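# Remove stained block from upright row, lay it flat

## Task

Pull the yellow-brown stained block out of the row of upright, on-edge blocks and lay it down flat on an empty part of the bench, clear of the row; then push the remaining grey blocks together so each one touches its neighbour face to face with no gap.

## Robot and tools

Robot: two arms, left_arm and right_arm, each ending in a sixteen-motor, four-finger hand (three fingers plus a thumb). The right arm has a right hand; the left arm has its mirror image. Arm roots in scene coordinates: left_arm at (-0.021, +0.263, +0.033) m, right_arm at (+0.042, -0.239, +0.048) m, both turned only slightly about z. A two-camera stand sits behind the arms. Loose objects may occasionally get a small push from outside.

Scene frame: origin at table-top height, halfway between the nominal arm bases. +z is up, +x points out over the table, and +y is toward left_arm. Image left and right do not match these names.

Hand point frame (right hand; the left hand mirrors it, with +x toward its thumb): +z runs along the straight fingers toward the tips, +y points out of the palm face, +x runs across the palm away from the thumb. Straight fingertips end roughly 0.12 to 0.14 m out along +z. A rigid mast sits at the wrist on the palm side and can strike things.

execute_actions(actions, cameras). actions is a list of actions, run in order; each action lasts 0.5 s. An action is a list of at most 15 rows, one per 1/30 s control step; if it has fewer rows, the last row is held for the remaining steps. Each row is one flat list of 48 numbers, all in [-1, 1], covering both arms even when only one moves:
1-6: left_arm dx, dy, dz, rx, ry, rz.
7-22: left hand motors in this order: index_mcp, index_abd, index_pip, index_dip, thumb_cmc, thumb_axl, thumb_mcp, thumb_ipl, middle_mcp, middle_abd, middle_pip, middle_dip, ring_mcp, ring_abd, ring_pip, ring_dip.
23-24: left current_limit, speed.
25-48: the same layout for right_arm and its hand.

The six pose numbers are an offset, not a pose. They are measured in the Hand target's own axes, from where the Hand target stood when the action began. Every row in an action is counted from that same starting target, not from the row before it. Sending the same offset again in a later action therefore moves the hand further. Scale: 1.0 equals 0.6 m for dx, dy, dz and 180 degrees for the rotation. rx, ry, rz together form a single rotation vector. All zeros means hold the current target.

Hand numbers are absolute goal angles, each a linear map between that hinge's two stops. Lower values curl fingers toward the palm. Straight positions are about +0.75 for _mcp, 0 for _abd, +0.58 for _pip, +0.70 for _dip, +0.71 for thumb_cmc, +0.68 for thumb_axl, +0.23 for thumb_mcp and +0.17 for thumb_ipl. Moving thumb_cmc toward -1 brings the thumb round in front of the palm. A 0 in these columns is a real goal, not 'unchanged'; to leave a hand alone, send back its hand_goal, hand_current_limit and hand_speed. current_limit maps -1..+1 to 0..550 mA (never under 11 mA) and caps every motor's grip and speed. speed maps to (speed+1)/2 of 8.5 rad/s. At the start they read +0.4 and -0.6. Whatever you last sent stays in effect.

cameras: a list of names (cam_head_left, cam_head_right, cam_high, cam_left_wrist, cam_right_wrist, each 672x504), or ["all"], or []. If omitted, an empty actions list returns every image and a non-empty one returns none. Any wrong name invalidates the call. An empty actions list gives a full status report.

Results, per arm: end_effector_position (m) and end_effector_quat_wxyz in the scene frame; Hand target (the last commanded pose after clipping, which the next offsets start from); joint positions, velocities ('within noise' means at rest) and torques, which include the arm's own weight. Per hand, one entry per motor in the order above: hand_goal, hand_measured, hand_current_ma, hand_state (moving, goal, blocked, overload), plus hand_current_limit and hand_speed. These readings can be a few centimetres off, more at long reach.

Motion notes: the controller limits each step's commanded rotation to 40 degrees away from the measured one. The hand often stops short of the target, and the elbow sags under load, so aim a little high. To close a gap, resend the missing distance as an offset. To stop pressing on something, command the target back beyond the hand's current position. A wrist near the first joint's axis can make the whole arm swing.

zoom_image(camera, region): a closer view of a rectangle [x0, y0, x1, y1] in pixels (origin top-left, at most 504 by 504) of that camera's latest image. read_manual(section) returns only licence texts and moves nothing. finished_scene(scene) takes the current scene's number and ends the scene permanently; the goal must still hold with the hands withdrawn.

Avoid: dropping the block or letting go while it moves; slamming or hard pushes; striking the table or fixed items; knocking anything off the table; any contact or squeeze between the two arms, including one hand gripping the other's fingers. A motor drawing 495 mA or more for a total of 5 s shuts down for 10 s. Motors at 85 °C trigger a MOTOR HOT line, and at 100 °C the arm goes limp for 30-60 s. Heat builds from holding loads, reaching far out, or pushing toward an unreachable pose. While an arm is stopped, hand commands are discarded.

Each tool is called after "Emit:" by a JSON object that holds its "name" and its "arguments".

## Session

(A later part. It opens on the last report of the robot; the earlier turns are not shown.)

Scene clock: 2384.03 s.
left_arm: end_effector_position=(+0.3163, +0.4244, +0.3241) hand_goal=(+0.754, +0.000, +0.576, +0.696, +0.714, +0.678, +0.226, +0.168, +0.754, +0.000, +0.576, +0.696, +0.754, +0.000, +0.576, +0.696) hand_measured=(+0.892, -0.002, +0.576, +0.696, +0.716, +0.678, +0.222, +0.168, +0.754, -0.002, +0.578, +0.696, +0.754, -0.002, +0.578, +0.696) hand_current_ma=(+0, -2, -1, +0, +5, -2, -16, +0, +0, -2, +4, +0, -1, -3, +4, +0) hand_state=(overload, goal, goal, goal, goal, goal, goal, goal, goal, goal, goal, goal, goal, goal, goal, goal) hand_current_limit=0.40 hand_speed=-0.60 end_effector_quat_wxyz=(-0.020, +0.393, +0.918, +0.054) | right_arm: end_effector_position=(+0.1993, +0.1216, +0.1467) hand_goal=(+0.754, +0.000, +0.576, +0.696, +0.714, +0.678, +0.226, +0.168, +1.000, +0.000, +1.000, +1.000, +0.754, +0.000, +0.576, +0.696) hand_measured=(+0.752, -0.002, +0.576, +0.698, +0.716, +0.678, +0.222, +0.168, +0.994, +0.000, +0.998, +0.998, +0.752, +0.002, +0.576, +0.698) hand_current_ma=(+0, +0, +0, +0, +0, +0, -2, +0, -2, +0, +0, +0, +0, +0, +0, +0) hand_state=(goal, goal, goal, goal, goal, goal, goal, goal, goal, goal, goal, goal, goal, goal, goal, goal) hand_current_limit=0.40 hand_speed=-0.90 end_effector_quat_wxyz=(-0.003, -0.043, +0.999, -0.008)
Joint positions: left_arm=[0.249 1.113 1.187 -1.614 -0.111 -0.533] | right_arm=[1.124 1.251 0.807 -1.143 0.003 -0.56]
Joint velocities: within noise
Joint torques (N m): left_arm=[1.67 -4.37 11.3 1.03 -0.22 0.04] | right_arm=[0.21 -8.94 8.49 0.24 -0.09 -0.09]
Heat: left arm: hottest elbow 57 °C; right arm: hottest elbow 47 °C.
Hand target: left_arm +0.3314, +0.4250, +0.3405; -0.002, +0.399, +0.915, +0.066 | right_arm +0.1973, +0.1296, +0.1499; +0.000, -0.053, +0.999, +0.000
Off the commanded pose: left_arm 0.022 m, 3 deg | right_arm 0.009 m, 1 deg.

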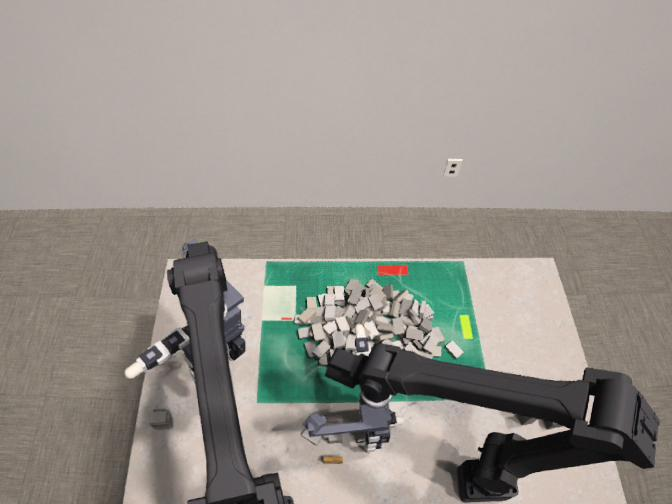

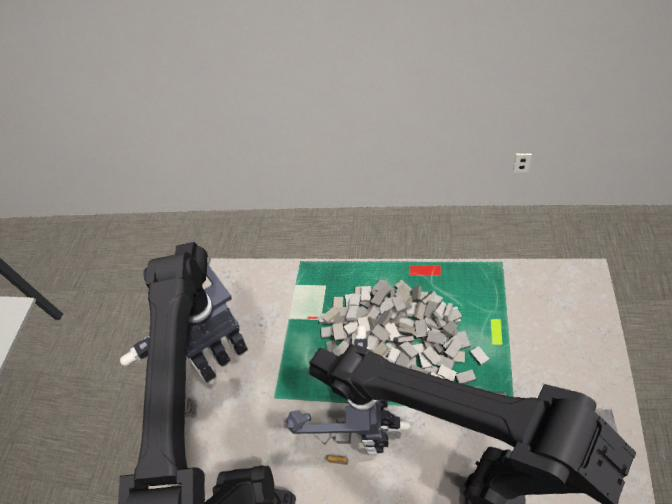

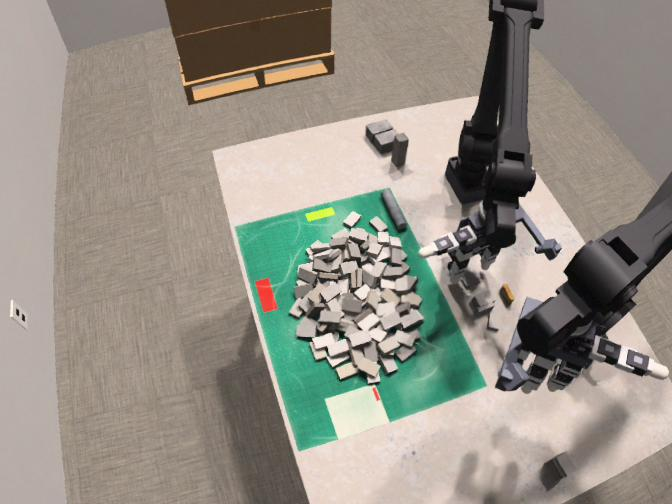

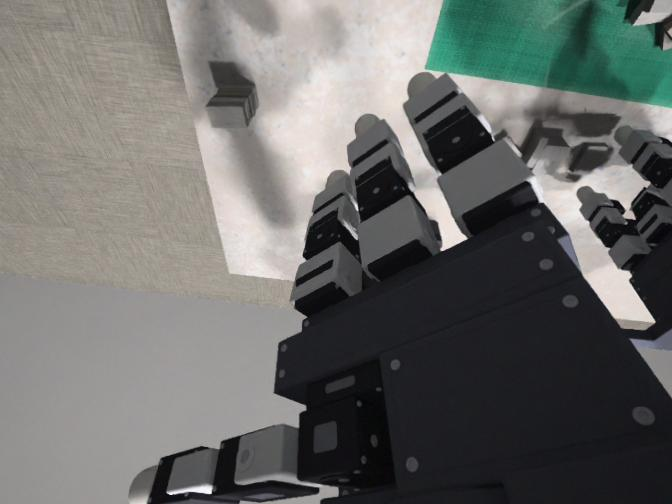

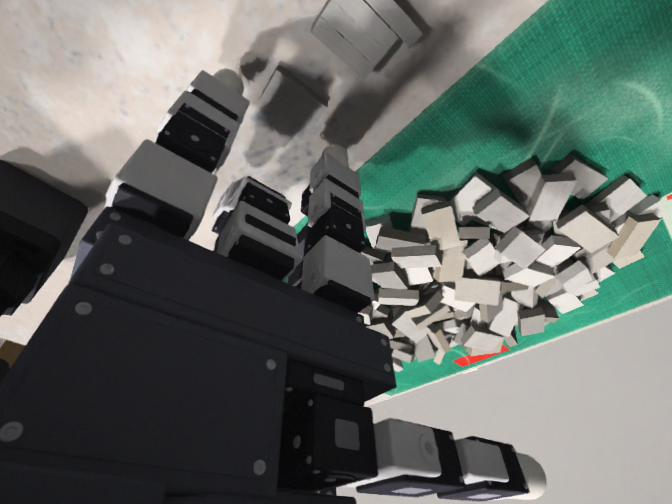

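Emit:
{"name": "execute_actions", "arguments": {"actions": [[[0,0,0,0,0,0,0.754,0,0.576,0.696,0.714,0.678,0.226,0.168,0.754,0,0.576,0.696,0.754,0,0.576,0.696,0.4,-0.6,0.0005,0.0005,0.01,0,0,0,0.754,0,0.576,0.696,0.714,0.678,0.226,0.168,1,0,1,1,0.754,0,0.576,0.696,0.4,-0.9],[0,0,0,0,0,0,0.754,0,0.576,0.696,0.714,0.678,0.226,0.168,0.754,0,0.576,0.696,0.754,0,0.576,0.696,0.4,-0.6,0.001,0.001,0.02,0,0,0,0.754,0,0.576,0.696,0.714,0.678,0.226,0.168,1,0,1,1,0.754,0,0.576,0.696,0.4,-0.9],[0,0,0,0,0,0,0.754,0,0.576,0.696,0.714,0.678,0.226,0.168,0.754,0,0.576,0.696,0.754,0,0.576,0.696,0.4,-0.6,0.0015,0.0015,0.03,0,0,0,0.754,0,0.576,0.696,0.714,0.678,0.226,0.168,1,0,1,1,0.754,0,0.576,0.696,0.4,-0.9],[0,0,0,0,0,0,0.754,0,0.576,0.696,0.714,0.678,0.226,0.168,0.754,0,0.576,0.696,0.754,0,0.576,0.696,0.4,-0.6,0.002,0.002,0.038,0,0,0,0.754,0,0.576,0.696,0.714,0.678,0.226,0.168,1,0,1,1,0.754,0,0.576,0.696,0.4,-0.9]]], "cameras": ["cam_right_wrist"]}}

Emit:
{"name": "zoom_image", "arguments": {"camera": "cam_right_wrist", "region": [180, 0, 460, 210]}}

Scene clock: 2408.13 s.
left_arm: end_effector_position=(+0.3163, +0.4244, +0.3241) hand_goal=(+0.754, +0.000, +0.576, +0.696, +0.714, +0.678, +0.226, +0.168, +0.754, +0.000, +0.576, +0.696, +0.754, +0.000, +0.576, +0.696) hand_measured=(+0.892, -0.002, +0.576, +0.696, +0.716, +0.678, +0.222, +0.168, +0.754, -0.002, +0.578, +0.696, +0.754, -0.002, +0.578, +0.696) hand_current_ma=(+0, -2, -1, +0, +5, -2, -16, +0, +0, -2, +4, +0, -1, -3, +4, +0) hand_state=(overload, goal, goal, goal, goal, goal, goal, goal, goal, goal, goal, goal, goal, goal, goal, goal) hand_current_limit=0.40 hand_speed=-0.60 end_effector_quat_wxyz=(-0.020, +0.393, +0.918, +0.054) | right_arm: end_effector_position=(+0.1999, +0.1275, +0.1337) hand_goal=(+0.754, +0.000, +0.576, +0.696, +0.714, +0.678, +0.226, +0.168, +1.000, +0.000, +1.000, +1.000, +0.754, +0.000, +0.576, +0.696) hand_measured=(+0.754, -0.004, +0.576, +0.696, +0.716, +0.678, +0.222, +0.168, +0.994, +0.000, +0.998, +0.998, +0.752, +0.002, +0.576, +0.698) hand_current_ma=(+0, +0, +0, +0, +0, +0, -2, +0, -2, +0, +0, +0, +0, +0, +0, +0) hand_state=(goal, goal, goal, goal, goal, goal, goal, goal, goal, goal, goal, goal, goal, goal, goal, goal) hand_current_limit=0.40 hand_speed=-0.90 end_effector_quat_wxyz=(+0.003, -0.045, +0.999, +0.003)
Joint positions: left_arm=[0.249 1.113 1.187 -1.614 -0.111 -0.533] | right_arm=[1.129 1.272 0.78 -1.072 0.003 -0.56]
Joint torques (N m): left_arm=[1.61 -4.37 11.29 1.05 -0.22 0.04] | right_arm=[0.21 -8.12 7.42 0.31 -0.1 -0.04]
Heat: left arm: hottest elbow 57 °C; right arm: hottest elbow 47 °C.
Hand target: left_arm +0.3314, +0.4250, +0.3405; -0.002, +0.399, +0.915, +0.066 | right_arm +0.1961, +0.1307, +0.1272; +0.000, -0.052, +0.999, +0.000
Off the commanded pose: left_arm 0.022 m, 3 deg | right_arm 0.008 m, 1 deg.
Images, in order (width x height): cam_right_wrist 672x504.

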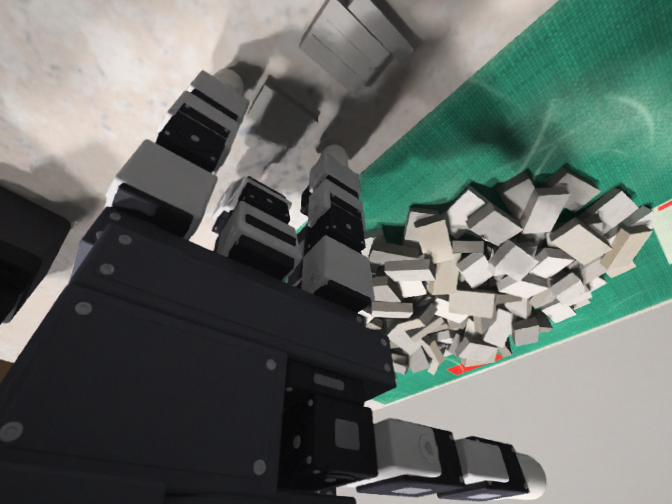

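Scaled by 1.800 from the camera's 672x504 image, which has a finer 960x720 frame.

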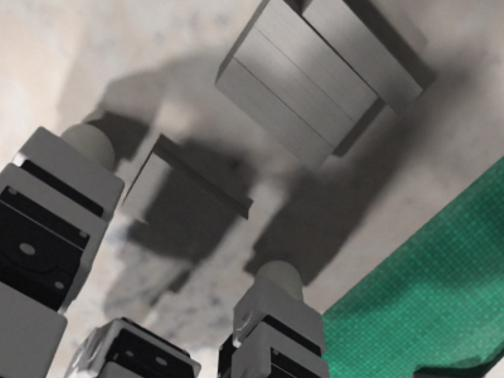

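Emit:
{"name": "execute_actions", "arguments": {"actions": [[[0,0,0,0,0,0,0.754,0,0.576,0.696,0.714,0.678,0.226,0.168,0.754,0,0.576,0.696,0.754,0,0.576,0.696,0.4,-0.6,0,0,0.004,0,0,0,0.754,0,0.576,0.696,0.714,0.678,0.226,0.168,1,0,1,1,0.754,0,0.576,0.696,0.4,-0.9],[0,0,0,0,0,0,0.754,0,0.576,0.696,0.714,0.678,0.226,0.168,0.754,0,0.576,0.696,0.754,0,0.576,0.696,0.4,-0.6,0,0,0.008,0,0,0,0.754,0,0.576,0.696,0.714,0.678,0.226,0.168,1,0,1,1,0.754,0,0.576,0.696,0.4,-0.9]]]}}

Scene clock: 2418.47 s.
left_arm: end_effector_position=(+0.3163, +0.4244, +0.3241) hand_goal=(+0.754, +0.000, +0.576, +0.696, +0.714, +0.678, +0.226, +0.168, +0.754, +0.000, +0.576, +0.696, +0.754, +0.000, +0.576, +0.696) hand_measured=(+0.892, -0.002, +0.576, +0.696, +0.716, +0.678, +0.222, +0.168, +0.754, -0.002, +0.578, +0.696, +0.754, -0.002, +0.578, +0.696) hand_current_ma=(+0, -2, -1, +0, +5, -2, -16, +0, +0, -2, +4, +0, -1, -3, +4, +0) hand_state=(overload, goal, goal, goal, goal, goal, goal, goal, goal, goal, goal, goal, goal, goal, goal, goal) hand_current_limit=0.40 hand_speed=-0.60 end_effector_quat_wxyz=(-0.020, +0.393, +0.918, +0.054) | right_arm: end_effector_position=(+0.2007, +0.1291, +0.1341) hand_goal=(+0.754, +0.000, +0.576, +0.696, +0.714, +0.678, +0.226, +0.168, +1.000, +0.000, +1.000, +1.000, +0.754, +0.000, +0.576, +0.696) hand_measured=(+0.764, -0.008, +0.584, +0.698, +0.716, +0.678, +0.222, +0.168, +0.994, +0.000, +0.998, +0.998, +0.752, +0.002, +0.576, +0.698) hand_current_ma=(+4, -3, +2, +0, +0, +0, -2, +0, -2, +0, +0, +0, +0, +0, +0, +0) hand_state=(goal, goal, goal, goal, goal, goal, goal, goal, goal, goal, goal, goal, goal, goal, goal, goal) hand_current_limit=0.40 hand_speed=-0.90 end_effector_quat_wxyz=(+0.005, -0.045, +0.999, +0.006)
Joint positions: left_arm=[0.249 1.113 1.187 -1.614 -0.111 -0.533] | right_arm=[1.129 1.272 0.78 -1.064 0.003 -0.56]
Joint torques (N m): left_arm=[1.67 -4.37 11.3 1.03 -0.22 0.04] | right_arm=[0.26 -7.41 6.83 0.51 -0.08 -0.05]
Heat: left arm: hottest elbow 57 °C; right arm: hottest elbow 46 °C.
Hand target: left_arm +0.3314, +0.4250, +0.3405; -0.002, +0.399, +0.915, +0.066 | right_arm +0.1961, +0.1306, +0.1224; +0.000, -0.052, +0.999, +0.000
Off the commanded pose: left_arm 0.022 m, 3 deg | right_arm 0.013 m, 1 deg.

Emit:
{"name": "execute_actions", "arguments": {"actions": [[[0,0,0,0,0,0,0.754,0,0.576,0.696,0.714,0.678,0.226,0.168,0.754,0,0.576,0.696,0.754,0,0.576,0.696,0.4,-0.6,0,0,-0.005,0,0,0,0.754,-0.1,0.576,0.696,0.714,0.678,0.226,0.168,1,0,1,1,0.754,0.1,0.576,0.696,0.4,-0.9],[0,0,0,0,0,0,0.754,0,0.576,0.696,0.714,0.678,0.226,0.168,0.754,0,0.576,0.696,0.754,0,0.576,0.696,0.4,-0.6,0,0,-0.008,0,0,0,0.754,-0.16,0.576,0.696,0.714,0.678,0.226,0.168,1,0,1,1,0.754,0.14,0.576,0.696,0.4,-0.9]],[[0,0,0,0,0,0,0.754,0,0.576,0.696,0.714,0.678,0.226,0.168,0.754,0,0.576,0.696,0.754,0,0.576,0.696,0.4,-0.6,0,0,0,0,0,0,0.754,-0.18,0.576,0.696,0.714,0.678,0.226,0.168,1,0,1,1,0.754,0.15,0.576,0.696,0.4,-0.9],[0,0,0,0,0,0,0.754,0,0.576,0.696,0.714,0.678,0.226,0.168,0.754,0,0.576,0.696,0.754,0,0.576,0.696,0.4,-0.6,0,0,0,0,0,0,0.754,-0.21,0.576,0.696,0.714,0.678,0.226,0.168,1,0,1,1,0.754,0.18,0.576,0.696,0.4,-0.9]]], "cameras": ["cam_right_wrist"]}}

Emit:
{"name": "zoom_image", "arguments": {"camera": "cam_right_wrist", "region": [180, 0, 460, 210]}}

Scene clock: 2431.87 s.
left_arm: end_effector_position=(+0.3163, +0.4244, +0.3241) hand_goal=(+0.754, +0.000, +0.576, +0.696, +0.714, +0.678, +0.226, +0.168, +0.754, +0.000, +0.576, +0.696, +0.754, +0.000, +0.576, +0.696) hand_measured=(+0.892, -0.002, +0.576, +0.696, +0.716, +0.678, +0.222, +0.168, +0.754, -0.002, +0.578, +0.696, +0.754, -0.002, +0.578, +0.696) hand_current_ma=(+0, -2, -1, +0, +5, -2, -16, +0, +0, -2, +4, +0, -1, -3, +4, +0) hand_state=(overload, goal, goal, goal, goal, goal, goal, goal, goal, goal, goal, goal, goal, goal, goal, goal) hand_current_limit=0.40 hand_speed=-0.60 end_effector_quat_wxyz=(-0.020, +0.393, +0.918, +0.054) | right_arm: end_effector_position=(+0.1998, +0.1295, +0.1342) hand_goal=(+0.754, -0.210, +0.576, +0.696, +0.714, +0.678, +0.226, +0.168, +1.000, +0.000, +1.000, +1.000, +0.754, +0.180, +0.576, +0.696) hand_measured=(+0.756, -0.166, +0.578, +0.698, +0.716, +0.678, +0.222, +0.168, +0.994, +0.000, +0.998, +0.998, +0.754, +0.122, +0.576, +0.698) hand_current_ma=(+0, +39, +0, +0, +0, +0, -2, +0, -2, +0, +0, +0, +0, -64, +0, +0) hand_state=(goal, blocked, goal, goal, goal, goal, goal, goal, goal, goal, goal, goal, goal, blocked, goal, goal) hand_current_limit=0.40 hand_speed=-0.90 end_effector_quat_wxyz=(+0.004, -0.046, +0.999, +0.006)
Joint positions: left_arm=[0.249 1.113 1.187 -1.614 -0.111 -0.533] | right_arm=[1.131 1.272 0.78 -1.064 0.001 -0.56]
Joint torques (N m): left_arm=[1.73 -4.25 11.29 1.03 -0.22 0.04] | right_arm=[0.09 -8.12 7.42 0.05 -0.02 -0.04]
Heat: left arm: hottest elbow 57 °C; right arm: hottest elbow 46 °C.
Hand target: left_arm +0.3314, +0.4250, +0.3405; -0.002, +0.399, +0.915, +0.066 | right_arm +0.1961, +0.1306, +0.1272; +0.000, -0.052, +0.999, +0.000
Off the commanded pose: left_arm 0.022 m, 3 deg | right_arm 0.008 m, 1 deg.
Images, in order (width x height): cam_right_wrist 672x504.

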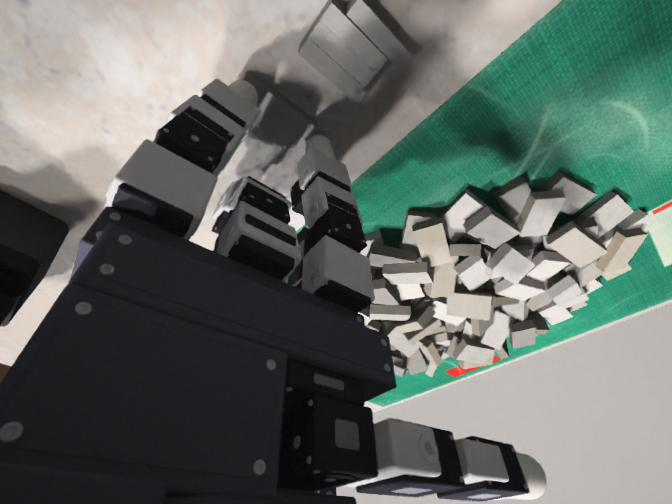

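Scaled by 1.800 from the camera's 672x504 image, which has a finer 960x720 frame.

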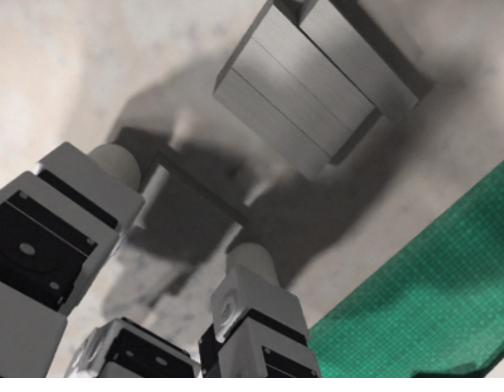

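Emit:
{"name": "execute_actions", "arguments": {"actions": [[[0,0,0,0,0,0,0.754,0,0.576,0.696,0.714,0.678,0.226,0.168,0.754,0,0.576,0.696,0.754,0,0.576,0.696,0.4,-0.6,0,0,0,0,0,0,0.754,-0.29,0.576,0.696,0.714,0.678,0.226,0.168,1,0,1,1,0.754,0.26,0.576,0.696,0.4,-0.9],[0,0,0,0,0,0,0.754,0,0.576,0.696,0.714,0.678,0.226,0.168,0.754,0,0.576,0.696,0.754,0,0.576,0.696,0.4,-0.6,0,0,0,0,0,0,0.754,-0.37,0.576,0.696,0.714,0.678,0.226,0.168,1,0,1,1,0.754,0.33,0.576,0.696,0.4,-0.9]]]}}

Scene clock: 2446.63 s.
left_arm: end_effector_position=(+0.3163, +0.4244, +0.3241) hand_goal=(+0.754, +0.000, +0.576, +0.696, +0.714, +0.678, +0.226, +0.168, +0.754, +0.000, +0.576, +0.696, +0.754, +0.000, +0.576, +0.696) hand_measured=(+0.892, -0.002, +0.576, +0.696, +0.716, +0.678, +0.222, +0.168, +0.754, -0.002, +0.578, +0.696, +0.754, -0.002, +0.578, +0.696) hand_current_ma=(+0, -2, -1, +0, +5, -2, -16, +0, +0, -2, +4, +0, -1, -3, +4, +0) hand_state=(overload, goal, goal, goal, goal, goal, goal, goal, goal, goal, goal, goal, goal, goal, goal, goal) hand_current_limit=0.40 hand_speed=-0.60 end_effector_quat_wxyz=(-0.020, +0.393, +0.918, +0.054) | right_arm: end_effector_position=(+0.1998, +0.1294, +0.1340) hand_goal=(+0.754, -0.370, +0.576, +0.696, +0.714, +0.678, +0.226, +0.168, +1.000, +0.000, +1.000, +1.000, +0.754, +0.330, +0.576, +0.696) hand_measured=(+0.754, -0.184, +0.578, +0.698, +0.716, +0.678, +0.222, +0.168, +0.994, +0.000, +0.998, +0.998, +0.754, +0.124, +0.576, +0.698) hand_current_ma=(+0, +385, +0, +0, +0, +0, -2, +0, -2, +0, +0, +0, +0, -385, +0, +0) hand_state=(goal, blocked, goal, goal, goal, goal, goal, goal, goal, goal, goal, goal, goal, blocked, goal, goal) hand_current_limit=0.40 hand_speed=-0.90 end_effector_quat_wxyz=(+0.004, -0.046, +0.999, +0.006)
Joint positions: left_arm=[0.249 1.113 1.187 -1.614 -0.111 -0.533] | right_arm=[1.131 1.272 0.78 -1.064 0.001 -0.56]
Joint torques (N m): left_arm=[1.67 -4.37 11.33 1.03 -0.22 0.04] | right_arm=[0.03 -8.12 7.45 0.03 -0.02 -0.04]
Heat: left arm: hottest elbow 57 °C; right arm: hottest elbow 45 °C.
Hand target: left_arm +0.3314, +0.4250, +0.3405; -0.002, +0.399, +0.915, +0.066 | right_arm +0.1961, +0.1306, +0.1272; +0.000, -0.052, +0.999, +0.000
Off the commanded pose: left_arm 0.022 m, 3 deg | right_arm 0.008 m, 1 deg.

Emit:
{"name": "execute_actions", "arguments": {"actions": [[[0,0,0,0,0,0,0.754,0,0.576,0.696,0.714,0.678,0.226,0.168,0.754,0,0.576,0.696,0.754,0,0.576,0.696,0.4,-0.6,-0.0008,0.0015,-0.016,-0.0014,0,0,0.754,-0.37,0.576,0.696,0.714,0.678,0.226,0.168,1,0,1,1,0.754,0.33,0.576,0.696,0.4,-0.9],[0,0,0,0,0,0,0.754,0,0.576,0.696,0.714,0.678,0.226,0.168,0.754,0,0.576,0.696,0.754,0,0.576,0.696,0.4,-0.6,-0.0016,0.003,-0.032,-0.0028,0,0,0.754,-0.37,0.576,0.696,0.714,0.678,0.226,0.168,1,0,1,1,0.754,0.33,0.576,0.696,0.4,-0.9],[0,0,0,0,0,0,0.754,0,0.576,0.696,0.714,0.678,0.226,0.168,0.754,0,0.576,0.696,0.754,0,0.576,0.696,0.4,-0.6,-0.0024,0.0045,-0.048,-0.0042,0,0,0.754,-0.37,0.576,0.696,0.714,0.678,0.226,0.168,1,0,1,1,0.754,0.33,0.576,0.696,0.4,-0.9],[0,0,0,0,0,0,0.754,0,0.576,0.696,0.714,0.678,0.226,0.168,0.754,0,0.576,0.696,0.754,0,0.576,0.696,0.4,-0.6,-0.0032,0.006,-0.064,-0.0056,0,0,0.754,-0.37,0.576,0.696,0.714,0.678,0.226,0.168,1,0,1,1,0.754,0.33,0.576,0.696,0.4,-0.9],[0,0,0,0,0,0,0.754,0,0.576,0.696,0.714,0.678,0.226,0.168,0.754,0,0.576,0.696,0.754,0,0.576,0.696,0.4,-0.6,-0.004,0.0075,-0.08,-0.007,0,0,0.754,-0.37,0.576,0.696,0.714,0.678,0.226,0.168,1,0,1,1,0.754,0.33,0.576,0.696,0.4,-0.9],[0,0,0,0,0,0,0.754,0,0.576,0.696,0.714,0.678,0.226,0.168,0.754,0,0.576,0.696,0.754,0,0.576,0.696,0.4,-0.6,-0.0048,0.009,-0.096,-0.0084,0,0,0.754,-0.37,0.576,0.696,0.714,0.678,0.226,0.168,1,0,1,1,0.754,0.33,0.576,0.696,0.4,-0.9],[0,0,0,0,0,0,0.754,0,0.576,0.696,0.714,0.678,0.226,0.168,0.754,0,0.576,0.696,0.754,0,0.576,0.696,0.4,-0.6,-0.0058,0.011,-0.115,-0.0096,0,0,0.754,-0.37,0.576,0.696,0.714,0.678,0.226,0.168,1,0,1,1,0.754,0.33,0.576,0.696,0.4,-0.9]]], "cameras": ["cam_right_wrist", "cam_left_wrist"]}}

Emit:
{"name": "zoom_image", "arguments": {"camera": "cam_right_wrist", "region": [180, 0, 460, 210]}}

Emit:
{"name": "zoom_image", "arguments": {"camera": "cam_left_wrist", "region": [500, 90, 670, 220]}}

Scene clock: 2506.87 s.
left_arm: end_effector_position=(+0.3163, +0.4244, +0.3241) hand_goal=(+0.754, +0.000, +0.576, +0.696, +0.714, +0.678, +0.226, +0.168, +0.754, +0.000, +0.576, +0.696, +0.754, +0.000, +0.576, +0.696) hand_measured=(+0.892, -0.002, +0.576, +0.696, +0.716, +0.678, +0.222, +0.168, +0.754, -0.002, +0.578, +0.696, +0.754, -0.002, +0.578, +0.696) hand_current_ma=(+0, -2, -1, +0, +5, -2, -16, +0, +0, -2, +4, +0, -1, -3, +4, +0) hand_state=(overload, goal, goal, goal, goal, goal, goal, goal, goal, goal, goal, goal, goal, goal, goal, goal) hand_current_limit=0.40 hand_speed=-0.60 end_effector_quat_wxyz=(-0.020, +0.393, +0.918, +0.054) | right_arm: end_effector_position=(+0.1971, +0.1295, +0.1845) hand_goal=(+0.754, -0.370, +0.576, +0.696, +0.714, +0.678, +0.226, +0.168, +1.000, +0.000, +1.000, +1.000, +0.754, +0.330, +0.576, +0.696) hand_measured=(+0.752, -0.184, +0.576, +0.698, +0.716, +0.678, +0.222, +0.168, +0.994, +0.000, +0.998, +0.998, +0.754, +0.124, +0.576, +0.698) hand_current_ma=(+0, +385, +0, +0, +0, +0, -2, +0, -2, +0, +0, +0, +0, -385, +0, +0) hand_state=(goal, blocked, goal, goal, goal, goal, goal, goal, goal, goal, goal, goal, goal, blocked, goal, goal) hand_current_limit=0.40 hand_speed=-0.90 end_effector_quat_wxyz=(-0.003, -0.047, +0.999, +0.007)
Joint positions: left_arm=[0.249 1.113 1.187 -1.614 -0.111 -0.533] | right_arm=[1.131 1.209 0.872 -1.224 -0.013 -0.562]
Joint torques (N m): left_arm=[1.67 -4.42 11.32 1.01 -0.21 0.04] | right_arm=[-0.38 -9.11 10.37 -0.51 -0.13 -0.1]
Heat: left arm: hottest elbow 57 °C; right arm: hottest elbow 45 °C.
Hand target: left_arm +0.3314, +0.4250, +0.3405; -0.002, +0.399, +0.915, +0.066 | right_arm +0.1989, +0.1376, +0.1961; -0.001, -0.052, +0.999, +0.015
Off the commanded pose: left_arm 0.022 m, 3 deg | right_arm 0.014 m, 1 deg.
Images, in order (width x height): cam_left_wrist 672x504, cam_right_wrist 672x504.

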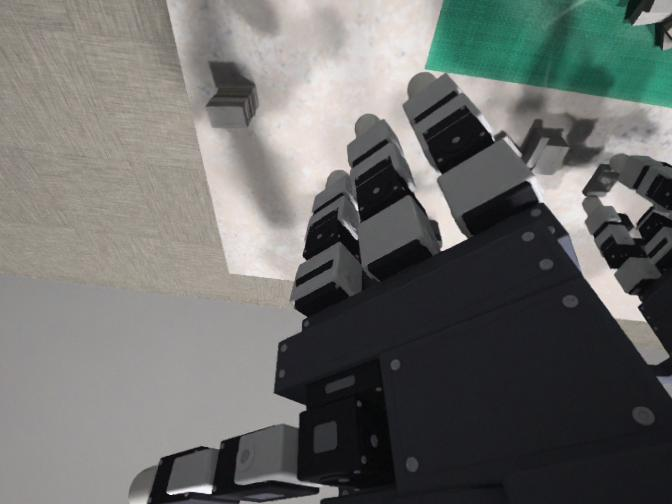

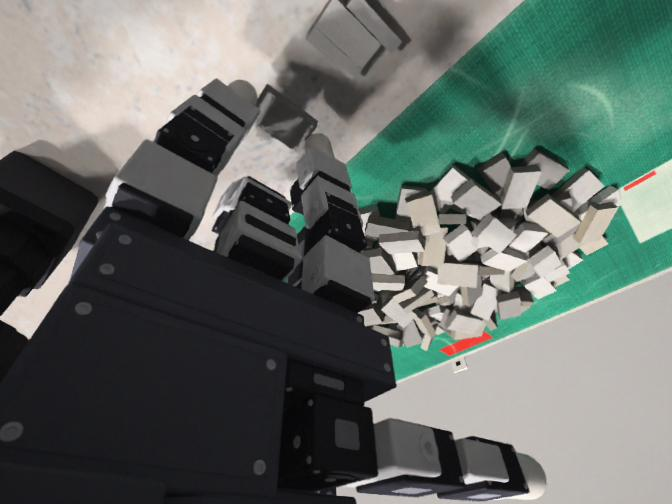

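Scaled by 1.800 from the camera's 672x504 image, which has a finer 960x720 frame.

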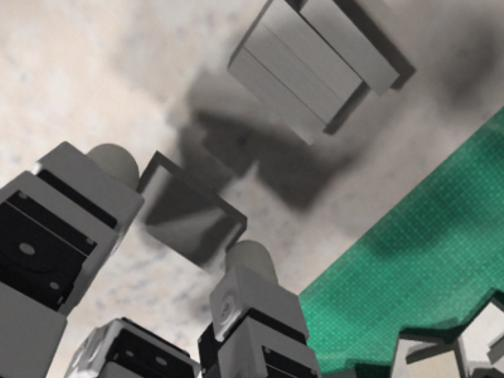

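Scaled by 2.965 from the camera's 672x504 image, which has a finer 960x720 frame.

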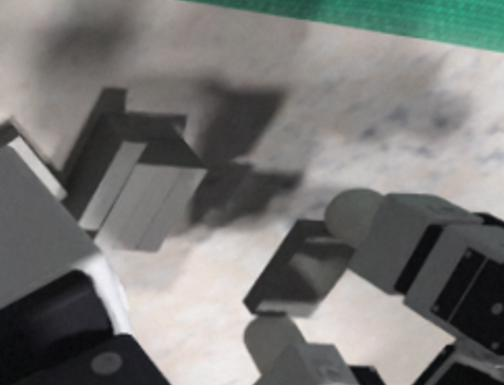

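Emit:
{"name": "execute_actions", "arguments": {"actions": [[[0,0,0,0,0,0,0.754,0,0.576,0.696,0.714,0.678,0.226,0.168,0.754,0,0.576,0.696,0.754,0,0.576,0.696,0.4,-0.6,-0.0012,0.009,0,0.0008,0,0,0.754,-0.37,0.576,0.696,0.714,0.678,0.226,0.168,1,0,1,1,0.754,0.33,0.576,0.696,0.4,-0.9],[0,0,0,0,0,0,0.754,0,0.576,0.696,0.714,0.678,0.226,0.168,0.754,0,0.576,0.696,0.754,0,0.576,0.696,0.4,-0.6,-0.0024,0.018,0,0.0016,0,0,0.754,-0.37,0.576,0.696,0.714,0.678,0.226,0.168,1,0,1,1,0.754,0.33,0.576,0.696,0.4,-0.9],[0,0,0,0,0,0,0.754,0,0.576,0.696,0.714,0.678,0.226,0.168,0.754,0,0.576,0.696,0.754,0,0.576,0.696,0.4,-0.6,-0.0036,0.027,0,0.0024,0,0,0.754,-0.37,0.576,0.696,0.714,0.678,0.226,0.168,1,0,1,1,0.754,0.33,0.576,0.696,0.4,-0.9],[0,0,0,0,0,0,0.754,0,0.576,0.696,0.714,0.678,0.226,0.168,0.754,0,0.576,0.696,0.754,0,0.576,0.696,0.4,-0.6,-0.0048,0.036,0,0.0032,0,0,0.754,-0.37,0.576,0.696,0.714,0.678,0.226,0.168,1,0,1,1,0.754,0.33,0.576,0.696,0.4,-0.9],[0,0,0,0,0,0,0.754,0,0.576,0.696,0.714,0.678,0.226,0.168,0.754,0,0.576,0.696,0.754,0,0.576,0.696,0.4,-0.6,-0.006,0.045,0,0.004,0,0,0.754,-0.37,0.576,0.696,0.714,0.678,0.226,0.168,1,0,1,1,0.754,0.33,0.576,0.696,0.4,-0.9],[0,0,0,0,0,0,0.754,0,0.576,0.696,0.714,0.678,0.226,0.168,0.754,0,0.576,0.696,0.754,0,0.576,0.696,0.4,-0.6,-0.0073,0.0545,0,0.0048,0,0,0.754,-0.37,0.576,0.696,0.714,0.678,0.226,0.168,1,0,1,1,0.754,0.33,0.576,0.696,0.4,-0.9]]], "cameras": ["cam_right_wrist", "cam_left_wrist"]}}

Emit:
{"name": "zoom_image", "arguments": {"camera": "cam_right_wrist", "region": [180, 0, 460, 210]}}

Emit:
{"name": "zoom_image", "arguments": {"camera": "cam_left_wrist", "region": [500, 90, 670, 220]}}

Scene clock: 2533.93 s.
left_arm: end_effector_position=(+0.3163, +0.4244, +0.3241) hand_goal=(+0.754, +0.000, +0.576, +0.696, +0.714, +0.678, +0.226, +0.168, +0.754, +0.000, +0.576, +0.696, +0.754, +0.000, +0.576, +0.696) hand_measured=(+0.892, -0.002, +0.576, +0.696, +0.716, +0.678, +0.222, +0.168, +0.754, -0.002, +0.578, +0.696, +0.754, -0.002, +0.578, +0.696) hand_current_ma=(+0, -2, -1, +0, +5, -2, -16, +0, +0, -2, +4, +0, -1, -3, +4, +0) hand_state=(overload, goal, goal, goal, goal, goal, goal, goal, goal, goal, goal, goal, goal, goal, goal, goal) hand_current_limit=0.40 hand_speed=-0.60 end_effector_quat_wxyz=(-0.020, +0.393, +0.918, +0.054) | right_arm: end_effector_position=(+0.1947, +0.1585, +0.1840) hand_goal=(+0.754, -0.370, +0.576, +0.696, +0.714, +0.678, +0.226, +0.168, +1.000, +0.000, +1.000, +1.000, +0.754, +0.330, +0.576, +0.696) hand_measured=(+0.752, -0.184, +0.576, +0.698, +0.714, +0.678, +0.222, +0.168, +0.994, +0.000, +0.998, +0.998, +0.754, +0.124, +0.576, +0.698) hand_current_ma=(+0, +385, +0, +0, +0, +0, -2, +0, -1, +0, +0, +0, +0, -385, +0, +0) hand_state=(goal, blocked, goal, goal, goal, goal, goal, goal, goal, goal, goal, goal, goal, blocked, goal, goal) hand_current_limit=0.40 hand_speed=-0.90 end_effector_quat_wxyz=(-0.007, -0.056, +0.998, -0.001)
Joint positions: left_arm=[0.249 1.113 1.187 -1.614 -0.111 -0.533] | right_arm=[1.172 1.291 0.945 -1.232 -0.01 -0.538]
Joint torques (N m): left_arm=[1.73 -4.31 11.28 1.03 -0.23 0.04] | right_arm=[-0.32 -9.93 11.28 -0.51 0.09 0.12]
Heat: left arm: hottest elbow 57 °C; right arm: hottest elbow 48 °C.
Hand target: left_arm +0.3314, +0.4250, +0.3405; -0.002, +0.399, +0.915, +0.066 | right_arm +0.1998, +0.1707, +0.1972; +0.000, -0.052, +0.999, +0.008
Off the commanded pose: left_arm 0.022 m, 3 deg | right_arm 0.019 m, 1 deg.
Images, in order (width x height): cam_left_wrist 672x504, cam_right_wrist 672x504.

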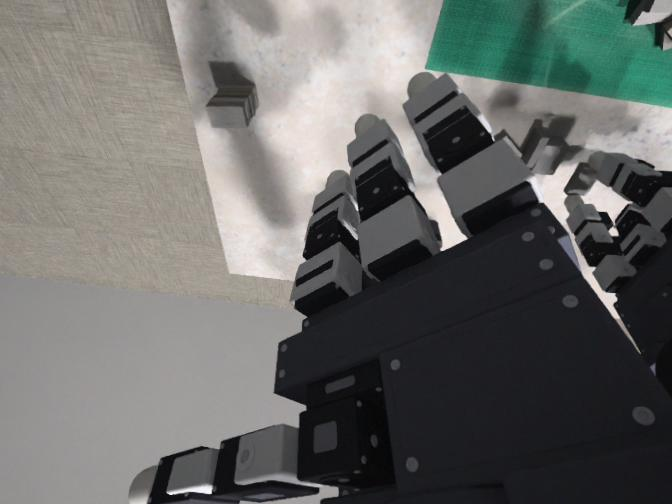

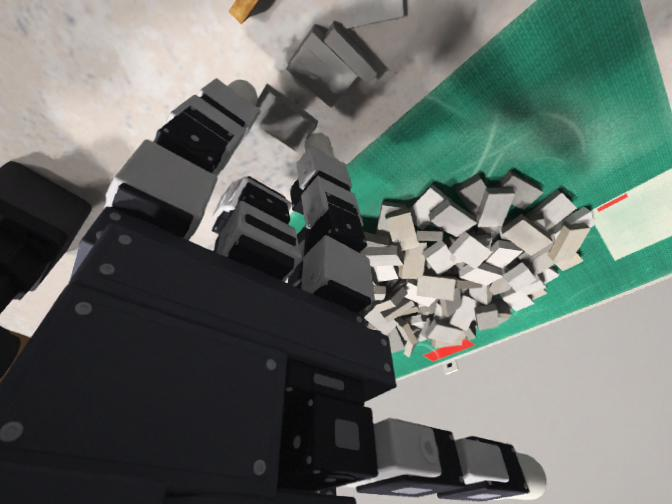

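Scaled by 1.800 from the camera's 672x504 image, which has a finer 960x720 frame.

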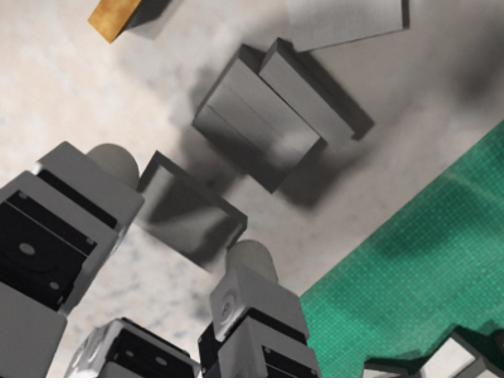

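Scaled by 2.965 from the camera's 672x504 image, which has a finer 960x720 frame.

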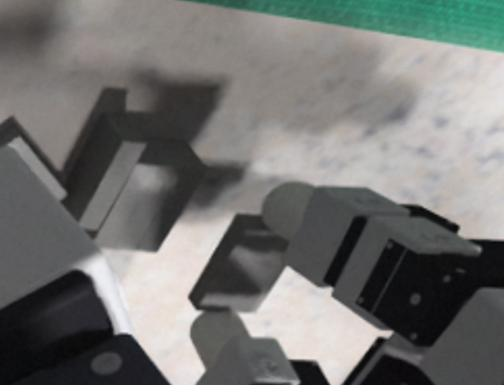

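Emit:
{"name": "execute_actions", "arguments": {"actions": [[[0,0,0,0,0,0,0.754,0,0.576,0.696,0.714,0.678,0.226,0.168,0.754,0,0.576,0.696,0.754,0,0.576,0.696,0.4,-0.6,0.0005,0,0.012,0,0,0,0.754,-0.37,0.576,0.696,0.714,0.678,0.226,0.168,1,0,1,1,0.754,0.33,0.576,0.696,0.4,-0.9],[0,0,0,0,0,0,0.754,0,0.576,0.696,0.714,0.678,0.226,0.168,0.754,0,0.576,0.696,0.754,0,0.576,0.696,0.4,-0.6,0.001,0,0.024,0,0,0,0.754,-0.37,0.576,0.696,0.714,0.678,0.226,0.168,1,0,1,1,0.754,0.33,0.576,0.696,0.4,-0.9],[0,0,0,0,0,0,0.754,0,0.576,0.696,0.714,0.678,0.226,0.168,0.754,0,0.576,0.696,0.754,0,0.576,0.696,0.4,-0.6,0.0015,0,0.036,0,0,0,0.754,-0.37,0.576,0.696,0.714,0.678,0.226,0.168,1,0,1,1,0.754,0.33,0.576,0.696,0.4,-0.9],[0,0,0,0,0,0,0.754,0,0.576,0.696,0.714,0.678,0.226,0.168,0.754,0,0.576,0.696,0.754,0,0.576,0.696,0.4,-0.6,0.002,0,0.048,0,0,0,0.754,-0.37,0.576,0.696,0.714,0.678,0.226,0.168,1,0,1,1,0.754,0.33,0.576,0.696,0.4,-0.9],[0,0,0,0,0,0,0.754,0,0.576,0.696,0.714,0.678,0.226,0.168,0.754,0,0.576,0.696,0.754,0,0.576,0.696,0.4,-0.6,0.0025,0,0.06,0,0,0,0.754,-0.37,0.576,0.696,0.714,0.678,0.226,0.168,1,0,1,1,0.754,0.33,0.576,0.696,0.4,-0.9],[0,0,0,0,0,0,0.754,0,0.576,0.696,0.714,0.678,0.226,0.168,0.754,0,0.576,0.696,0.754,0,0.576,0.696,0.4,-0.6,0.0033,0.0003,0.07,0,0,0,0.754,-0.37,0.576,0.696,0.714,0.678,0.226,0.168,1,0,1,1,0.754,0.33,0.576,0.696,0.4,-0.9]]], "cameras": ["cam_right_wrist", "cam_left_wrist"]}}

Emit:
{"name": "zoom_image", "arguments": {"camera": "cam_right_wrist", "region": [180, 0, 460, 210]}}

Emit:
{"name": "zoom_image", "arguments": {"camera": "cam_left_wrist", "region": [500, 90, 670, 220]}}

Scene clock: 2593.40 s.
left_arm: end_effector_position=(+0.3163, +0.4244, +0.3241) hand_goal=(+0.754, +0.000, +0.576, +0.696, +0.714, +0.678, +0.226, +0.168, +0.754, +0.000, +0.576, +0.696, +0.754, +0.000, +0.576, +0.696) hand_measured=(+0.892, -0.002, +0.576, +0.696, +0.716, +0.678, +0.222, +0.168, +0.754, -0.002, +0.578, +0.696, +0.754, -0.002, +0.578, +0.696) hand_current_ma=(+0, -2, -1, +0, +5, -2, -16, +0, +0, -2, +4, +0, -1, -3, +4, +0) hand_state=(overload, goal, goal, goal, goal, goal, goal, goal, goal, goal, goal, goal, goal, goal, goal, goal) hand_current_limit=0.40 hand_speed=-0.60 end_effector_quat_wxyz=(-0.020, +0.393, +0.918, +0.054) | right_arm: end_effector_position=(+0.1987, +0.1652, +0.1567) hand_goal=(+0.754, -0.370, +0.576, +0.696, +0.714, +0.678, +0.226, +0.168, +1.000, +0.000, +1.000, +1.000, +0.754, +0.330, +0.576, +0.696) hand_measured=(+0.752, -0.188, +0.576, +0.698, +0.714, +0.678, +0.222, +0.168, +0.994, +0.000, +0.998, +0.998, +0.754, +0.124, +0.576, +0.698) hand_current_ma=(+0, +385, +0, +0, +0, +0, -2, +0, -1, +0, +0, +0, +0, -385, +0, +0) hand_state=(goal, blocked, goal, goal, goal, goal, goal, goal, goal, goal, goal, goal, goal, blocked, goal, goal) hand_current_limit=0.40 hand_speed=-0.90 end_effector_quat_wxyz=(-0.003, -0.052, +0.999, +0.004)
Joint positions: left_arm=[0.249 1.113 1.187 -1.614 -0.111 -0.533] | right_arm=[1.172 1.334 0.904 -1.135 -0.009 -0.531]
Joint torques (N m): left_arm=[1.85 -4.42 11.3 1.02 -0.23 0.04] | right_arm=[0.26 -10.34 8.14 0.39 0.05 0.12]
Heat: left arm: hottest elbow 57 °C; right arm: hottest elbow 50 °C.
Hand target: left_arm +0.3314, +0.4250, +0.3405; -0.002, +0.399, +0.915, +0.066 | right_arm +0.1978, +0.1712, +0.1552; +0.000, -0.052, +0.999, +0.008
Off the commanded pose: left_arm 0.022 m, 3 deg | right_arm 0.006 m, 0 deg.
Images, in order (width x height): cam_left_wrist 672x504, cam_right_wrist 672x504.

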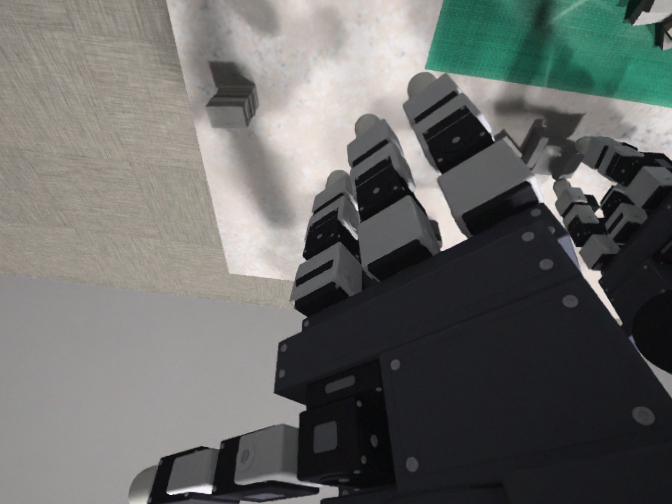

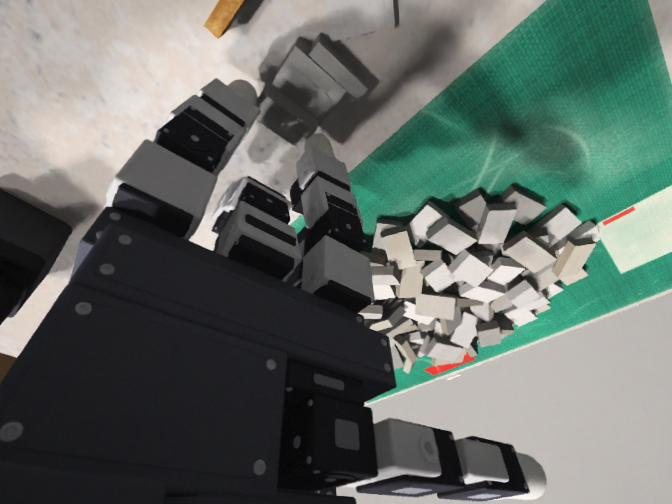

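Scaled by 1.800 from the camera's 672x504 image, which has a finer 960x720 frame.

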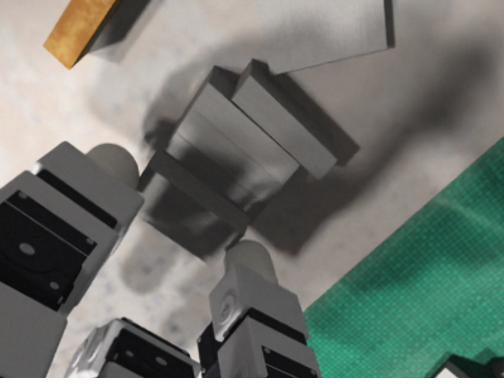

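Scaled by 2.965 from the camera's 672x504 image, which has a finer 960x720 frame.

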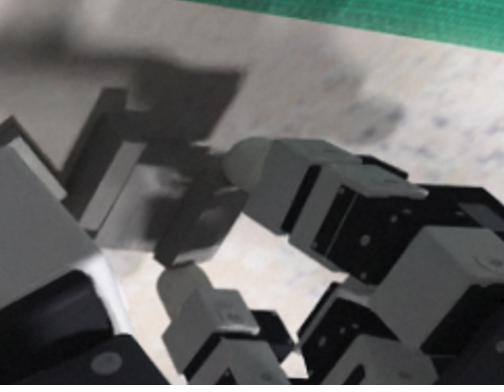

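Emit:
{"name": "execute_actions", "arguments": {"actions": [[[0,0,0,0,0,0,0.754,0,0.576,0.696,0.714,0.678,0.226,0.168,0.754,0,0.576,0.696,0.754,0,0.576,0.696,0.4,-0.6,0,0,0.007,0,0,0,0.754,-0.37,0.576,0.696,0.714,0.678,0.226,0.168,1,0,1,1,0.754,0.33,0.576,0.696,0.4,-0.9],[0,0,0,0,0,0,0.754,0,0.576,0.696,0.714,0.678,0.226,0.168,0.754,0,0.576,0.696,0.754,0,0.576,0.696,0.4,-0.6,0,0,0.014,0,0,0,0.754,-0.37,0.576,0.696,0.714,0.678,0.226,0.168,1,0,1,1,0.754,0.33,0.576,0.696,0.4,-0.9],[0,0,0,0,0,0,0.754,0,0.576,0.696,0.714,0.678,0.226,0.168,0.754,0,0.576,0.696,0.754,0,0.576,0.696,0.4,-0.6,0,0,0.02,0,0,0,0.754,-0.37,0.576,0.696,0.714,0.678,0.226,0.168,1,0,1,1,0.754,0.33,0.576,0.696,0.4,-0.9]]], "cameras": ["cam_right_wrist", "cam_left_wrist"]}}

Emit:
{"name": "zoom_image", "arguments": {"camera": "cam_right_wrist", "region": [180, 0, 460, 210]}}

Emit:
{"name": "zoom_image", "arguments": {"camera": "cam_left_wrist", "region": [500, 90, 670, 220]}}

Scene clock: 2614.53 s.
left_arm: end_effector_position=(+0.3163, +0.4244, +0.3241) hand_goal=(+0.754, +0.000, +0.576, +0.696, +0.714, +0.678, +0.226, +0.168, +0.754, +0.000, +0.576, +0.696, +0.754, +0.000, +0.576, +0.696) hand_measured=(+0.892, -0.002, +0.576, +0.696, +0.716, +0.678, +0.222, +0.168, +0.754, -0.002, +0.578, +0.696, +0.754, -0.002, +0.578, +0.696) hand_current_ma=(+0, -2, -1, +0, +5, -2, -16, +0, +0, -2, +4, +0, -1, -3, +4, +0) hand_state=(overload, goal, goal, goal, goal, goal, goal, goal, goal, goal, goal, goal, goal, goal, goal, goal) hand_current_limit=0.40 hand_speed=-0.60 end_effector_quat_wxyz=(-0.020, +0.393, +0.918, +0.054) | right_arm: end_effector_position=(+0.1988, +0.1658, +0.1484) hand_goal=(+0.754, -0.370, +0.576, +0.696, +0.714, +0.678, +0.226, +0.168, +1.000, +0.000, +1.000, +1.000, +0.754, +0.330, +0.576, +0.696) hand_measured=(+0.760, -0.190, +0.580, +0.698, +0.714, +0.678, +0.222, +0.168, +0.994, +0.000, +0.998, +0.998, +0.758, +0.124, +0.578, +0.698) hand_current_ma=(+2, +385, +1, +0, +0, +0, -2, +0, -1, +0, +0, +0, +1, -385, +0, +0) hand_state=(goal, blocked, goal, goal, goal, goal, goal, goal, goal, goal, goal, goal, goal, blocked, goal, goal) hand_current_limit=0.40 hand_speed=-0.90 end_effector_quat_wxyz=(-0.001, -0.052, +0.999, +0.007)
Joint positions: left_arm=[0.249 1.113 1.187 -1.614 -0.111 -0.533] | right_arm=[1.173 1.343 0.887 -1.103 -0.009 -0.531]
Joint torques (N m): left_arm=[1.67 -4.37 11.29 1.03 -0.22 0.04] | right_arm=[0.26 -9.58 7.84 0.51 0.05 0.12]
Heat: left arm: hottest elbow 57 °C; right arm: hottest elbow 48 °C.
Hand target: left_arm +0.3314, +0.4250, +0.3405; -0.002, +0.399, +0.915, +0.066 | right_arm +0.1977, +0.1714, +0.1431; +0.000, -0.052, +0.999, +0.007
Off the commanded pose: left_arm 0.022 m, 3 deg | right_arm 0.008 m, 0 deg.
Images, in order (width x height): cam_left_wrist 672x504, cam_right_wrist 672x504.

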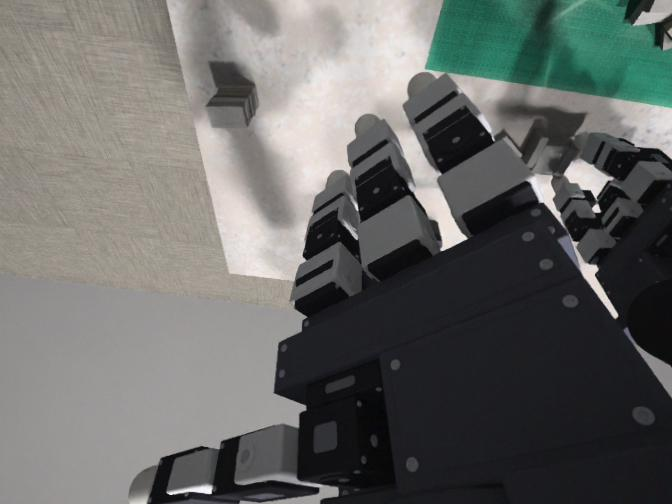

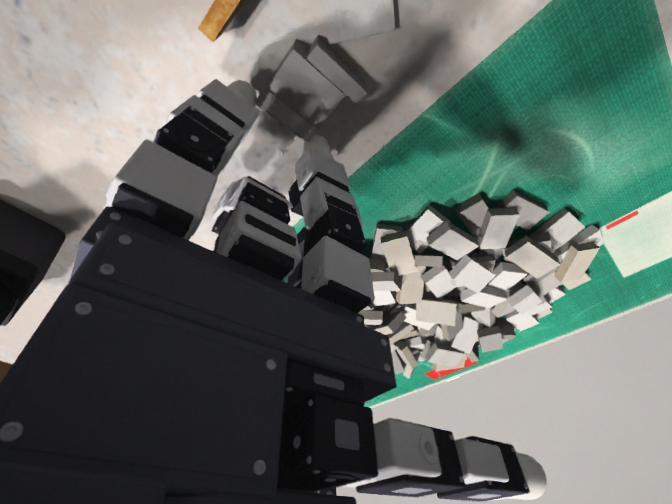

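Scaled by 1.800 from the camera's 672x504 image, which has a finer 960x720 frame.

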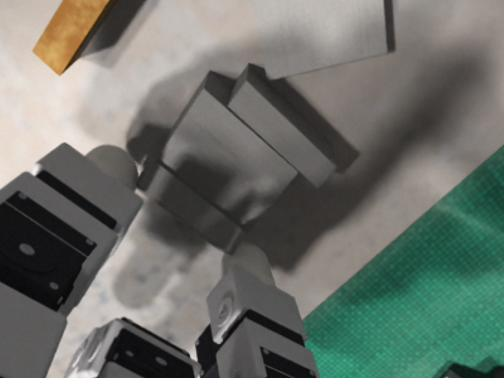

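Scaled by 2.965 from the camera's 672x504 image, which has a finer 960x720 frame.

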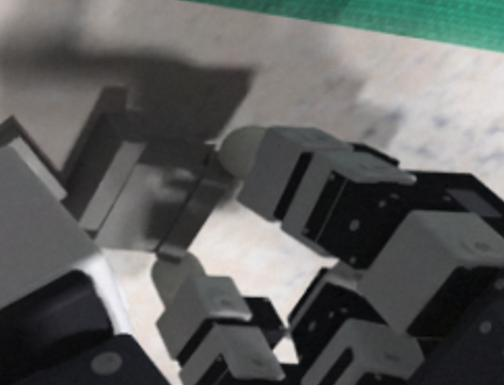

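Emit:
{"name": "execute_actions", "arguments": {"actions": [[[0,0,0,0,0,0,0.754,0,0.576,0.696,0.714,0.678,0.226,0.168,0.754,0,0.576,0.696,0.754,0,0.576,0.696,0.4,-0.6,0,0,0.005,0,0,0,0.754,-0.37,0.576,0.696,0.714,0.678,0.226,0.168,1,0,1,1,0.754,0.33,0.576,0.696,0.4,-0.9],[0,0,0,0,0,0,0.754,0,0.576,0.696,0.714,0.678,0.226,0.168,0.754,0,0.576,0.696,0.754,0,0.576,0.696,0.4,-0.6,0,0,0.01,0,0,0,0.754,-0.37,0.576,0.696,0.714,0.678,0.226,0.168,1,0,1,1,0.754,0.33,0.576,0.696,0.4,-0.9],[0,0,0,0,0,0,0.754,0,0.576,0.696,0.714,0.678,0.226,0.168,0.754,0,0.576,0.696,0.754,0,0.576,0.696,0.4,-0.6,0,0,0.016,0,0,0,0.754,-0.37,0.576,0.696,0.714,0.678,0.226,0.168,1,0,1,1,0.754,0.33,0.576,0.696,0.4,-0.9]]], "cameras": ["cam_right_wrist", "cam_left_wrist"]}}

Emit:
{"name": "zoom_image", "arguments": {"camera": "cam_right_wrist", "region": [180, 0, 460, 210]}}

Emit:
{"name": "zoom_image", "arguments": {"camera": "cam_left_wrist", "region": [500, 90, 670, 220]}}

Scene clock: 2628.83 s.
left_arm: end_effector_position=(+0.3163, +0.4244, +0.3241) hand_goal=(+0.754, +0.000, +0.576, +0.696, +0.714, +0.678, +0.226, +0.168, +0.754, +0.000, +0.576, +0.696, +0.754, +0.000, +0.576, +0.696) hand_measured=(+0.892, -0.002, +0.576, +0.696, +0.716, +0.678, +0.222, +0.168, +0.754, -0.002, +0.578, +0.696, +0.754, -0.002, +0.578, +0.696) hand_current_ma=(+0, -2, -1, +0, +5, -2, -16, +0, +0, -2, +4, +0, -1, -3, +4, +0) hand_state=(overload, goal, goal, goal, goal, goal, goal, goal, goal, goal, goal, goal, goal, goal, goal, goal) hand_current_limit=0.40 hand_speed=-0.60 end_effector_quat_wxyz=(-0.020, +0.393, +0.918, +0.054) | right_arm: end_effector_position=(+0.1990, +0.1661, +0.1415) hand_goal=(+0.754, -0.370, +0.576, +0.696, +0.714, +0.678, +0.226, +0.168, +1.000, +0.000, +1.000, +1.000, +0.754, +0.330, +0.576, +0.696) hand_measured=(+0.762, -0.194, +0.582, +0.698, +0.714, +0.678, +0.222, +0.168, +0.994, +0.000, +0.998, +0.998, +0.762, +0.124, +0.580, +0.698) hand_current_ma=(+3, +385, +1, +0, +0, +0, -2, +0, -1, +0, +0, +0, +3, -385, +1, +0) hand_state=(goal, blocked, goal, goal, goal, goal, goal, goal, goal, goal, goal, goal, goal, blocked, goal, goal) hand_current_limit=0.40 hand_speed=-0.90 end_effector_quat_wxyz=(+0.000, -0.052, +0.999, +0.008)
Joint positions: left_arm=[0.249 1.113 1.187 -1.614 -0.111 -0.533] | right_arm=[1.173 1.352 0.874 -1.078 -0.008 -0.531]
Joint torques (N m): left_arm=[1.73 -4.42 11.32 1.02 -0.21 0.05] | right_arm=[0.26 -9.23 7.57 0.65 0.02 0.13]
Heat: left arm: hottest elbow 57 °C; right arm: hottest elbow 47 °C.
Hand target: left_arm +0.3314, +0.4250, +0.3405; -0.002, +0.399, +0.915, +0.066 | right_arm +0.1977, +0.1716, +0.1337; +0.000, -0.052, +0.999, +0.008
Off the commanded pose: left_arm 0.022 m, 3 deg | right_arm 0.010 m, 0 deg.
Images, in order (width x height): cam_left_wrist 672x504, cam_right_wrist 672x504.

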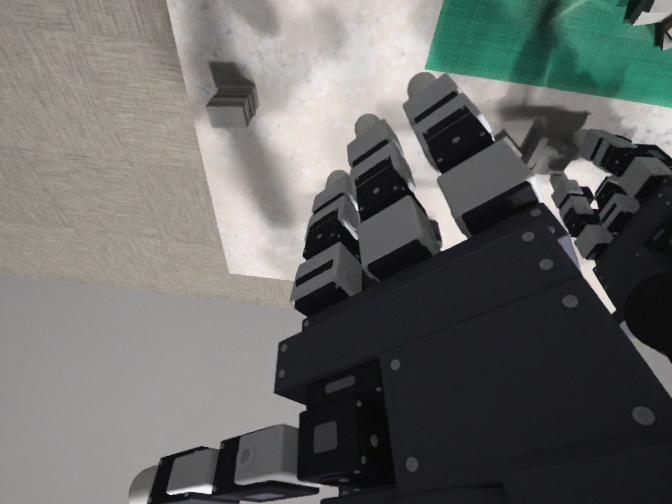

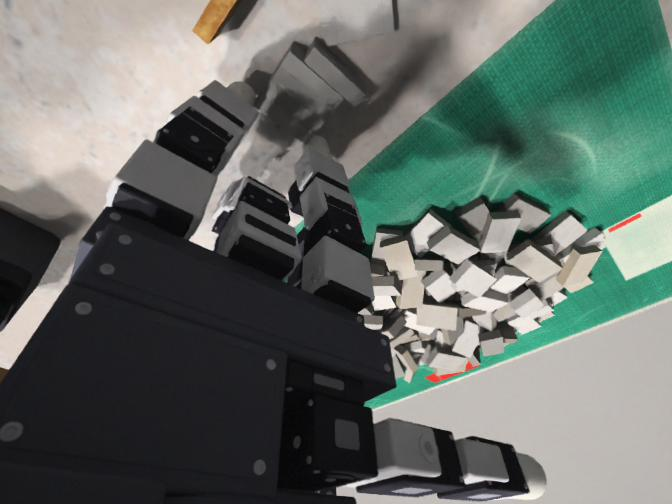

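Scaled by 1.800 from the camera's 672x504 image, which has a finer 960x720 frame.

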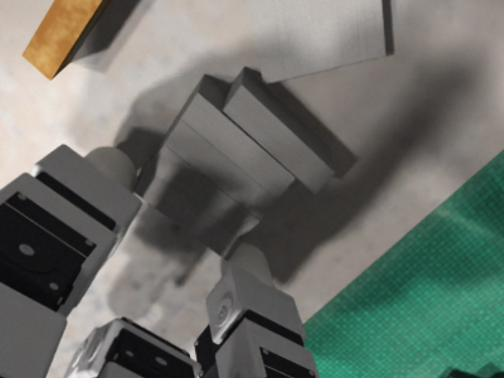

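Scaled by 2.965 from the camera's 672x504 image, which has a finer 960x720 frame.

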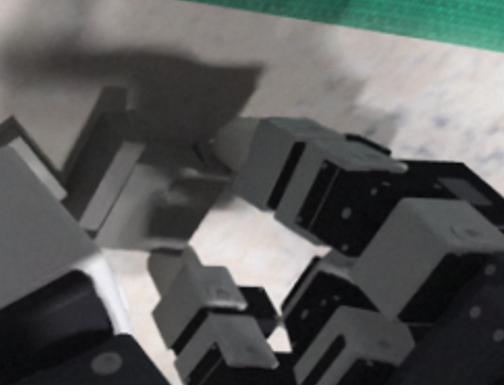

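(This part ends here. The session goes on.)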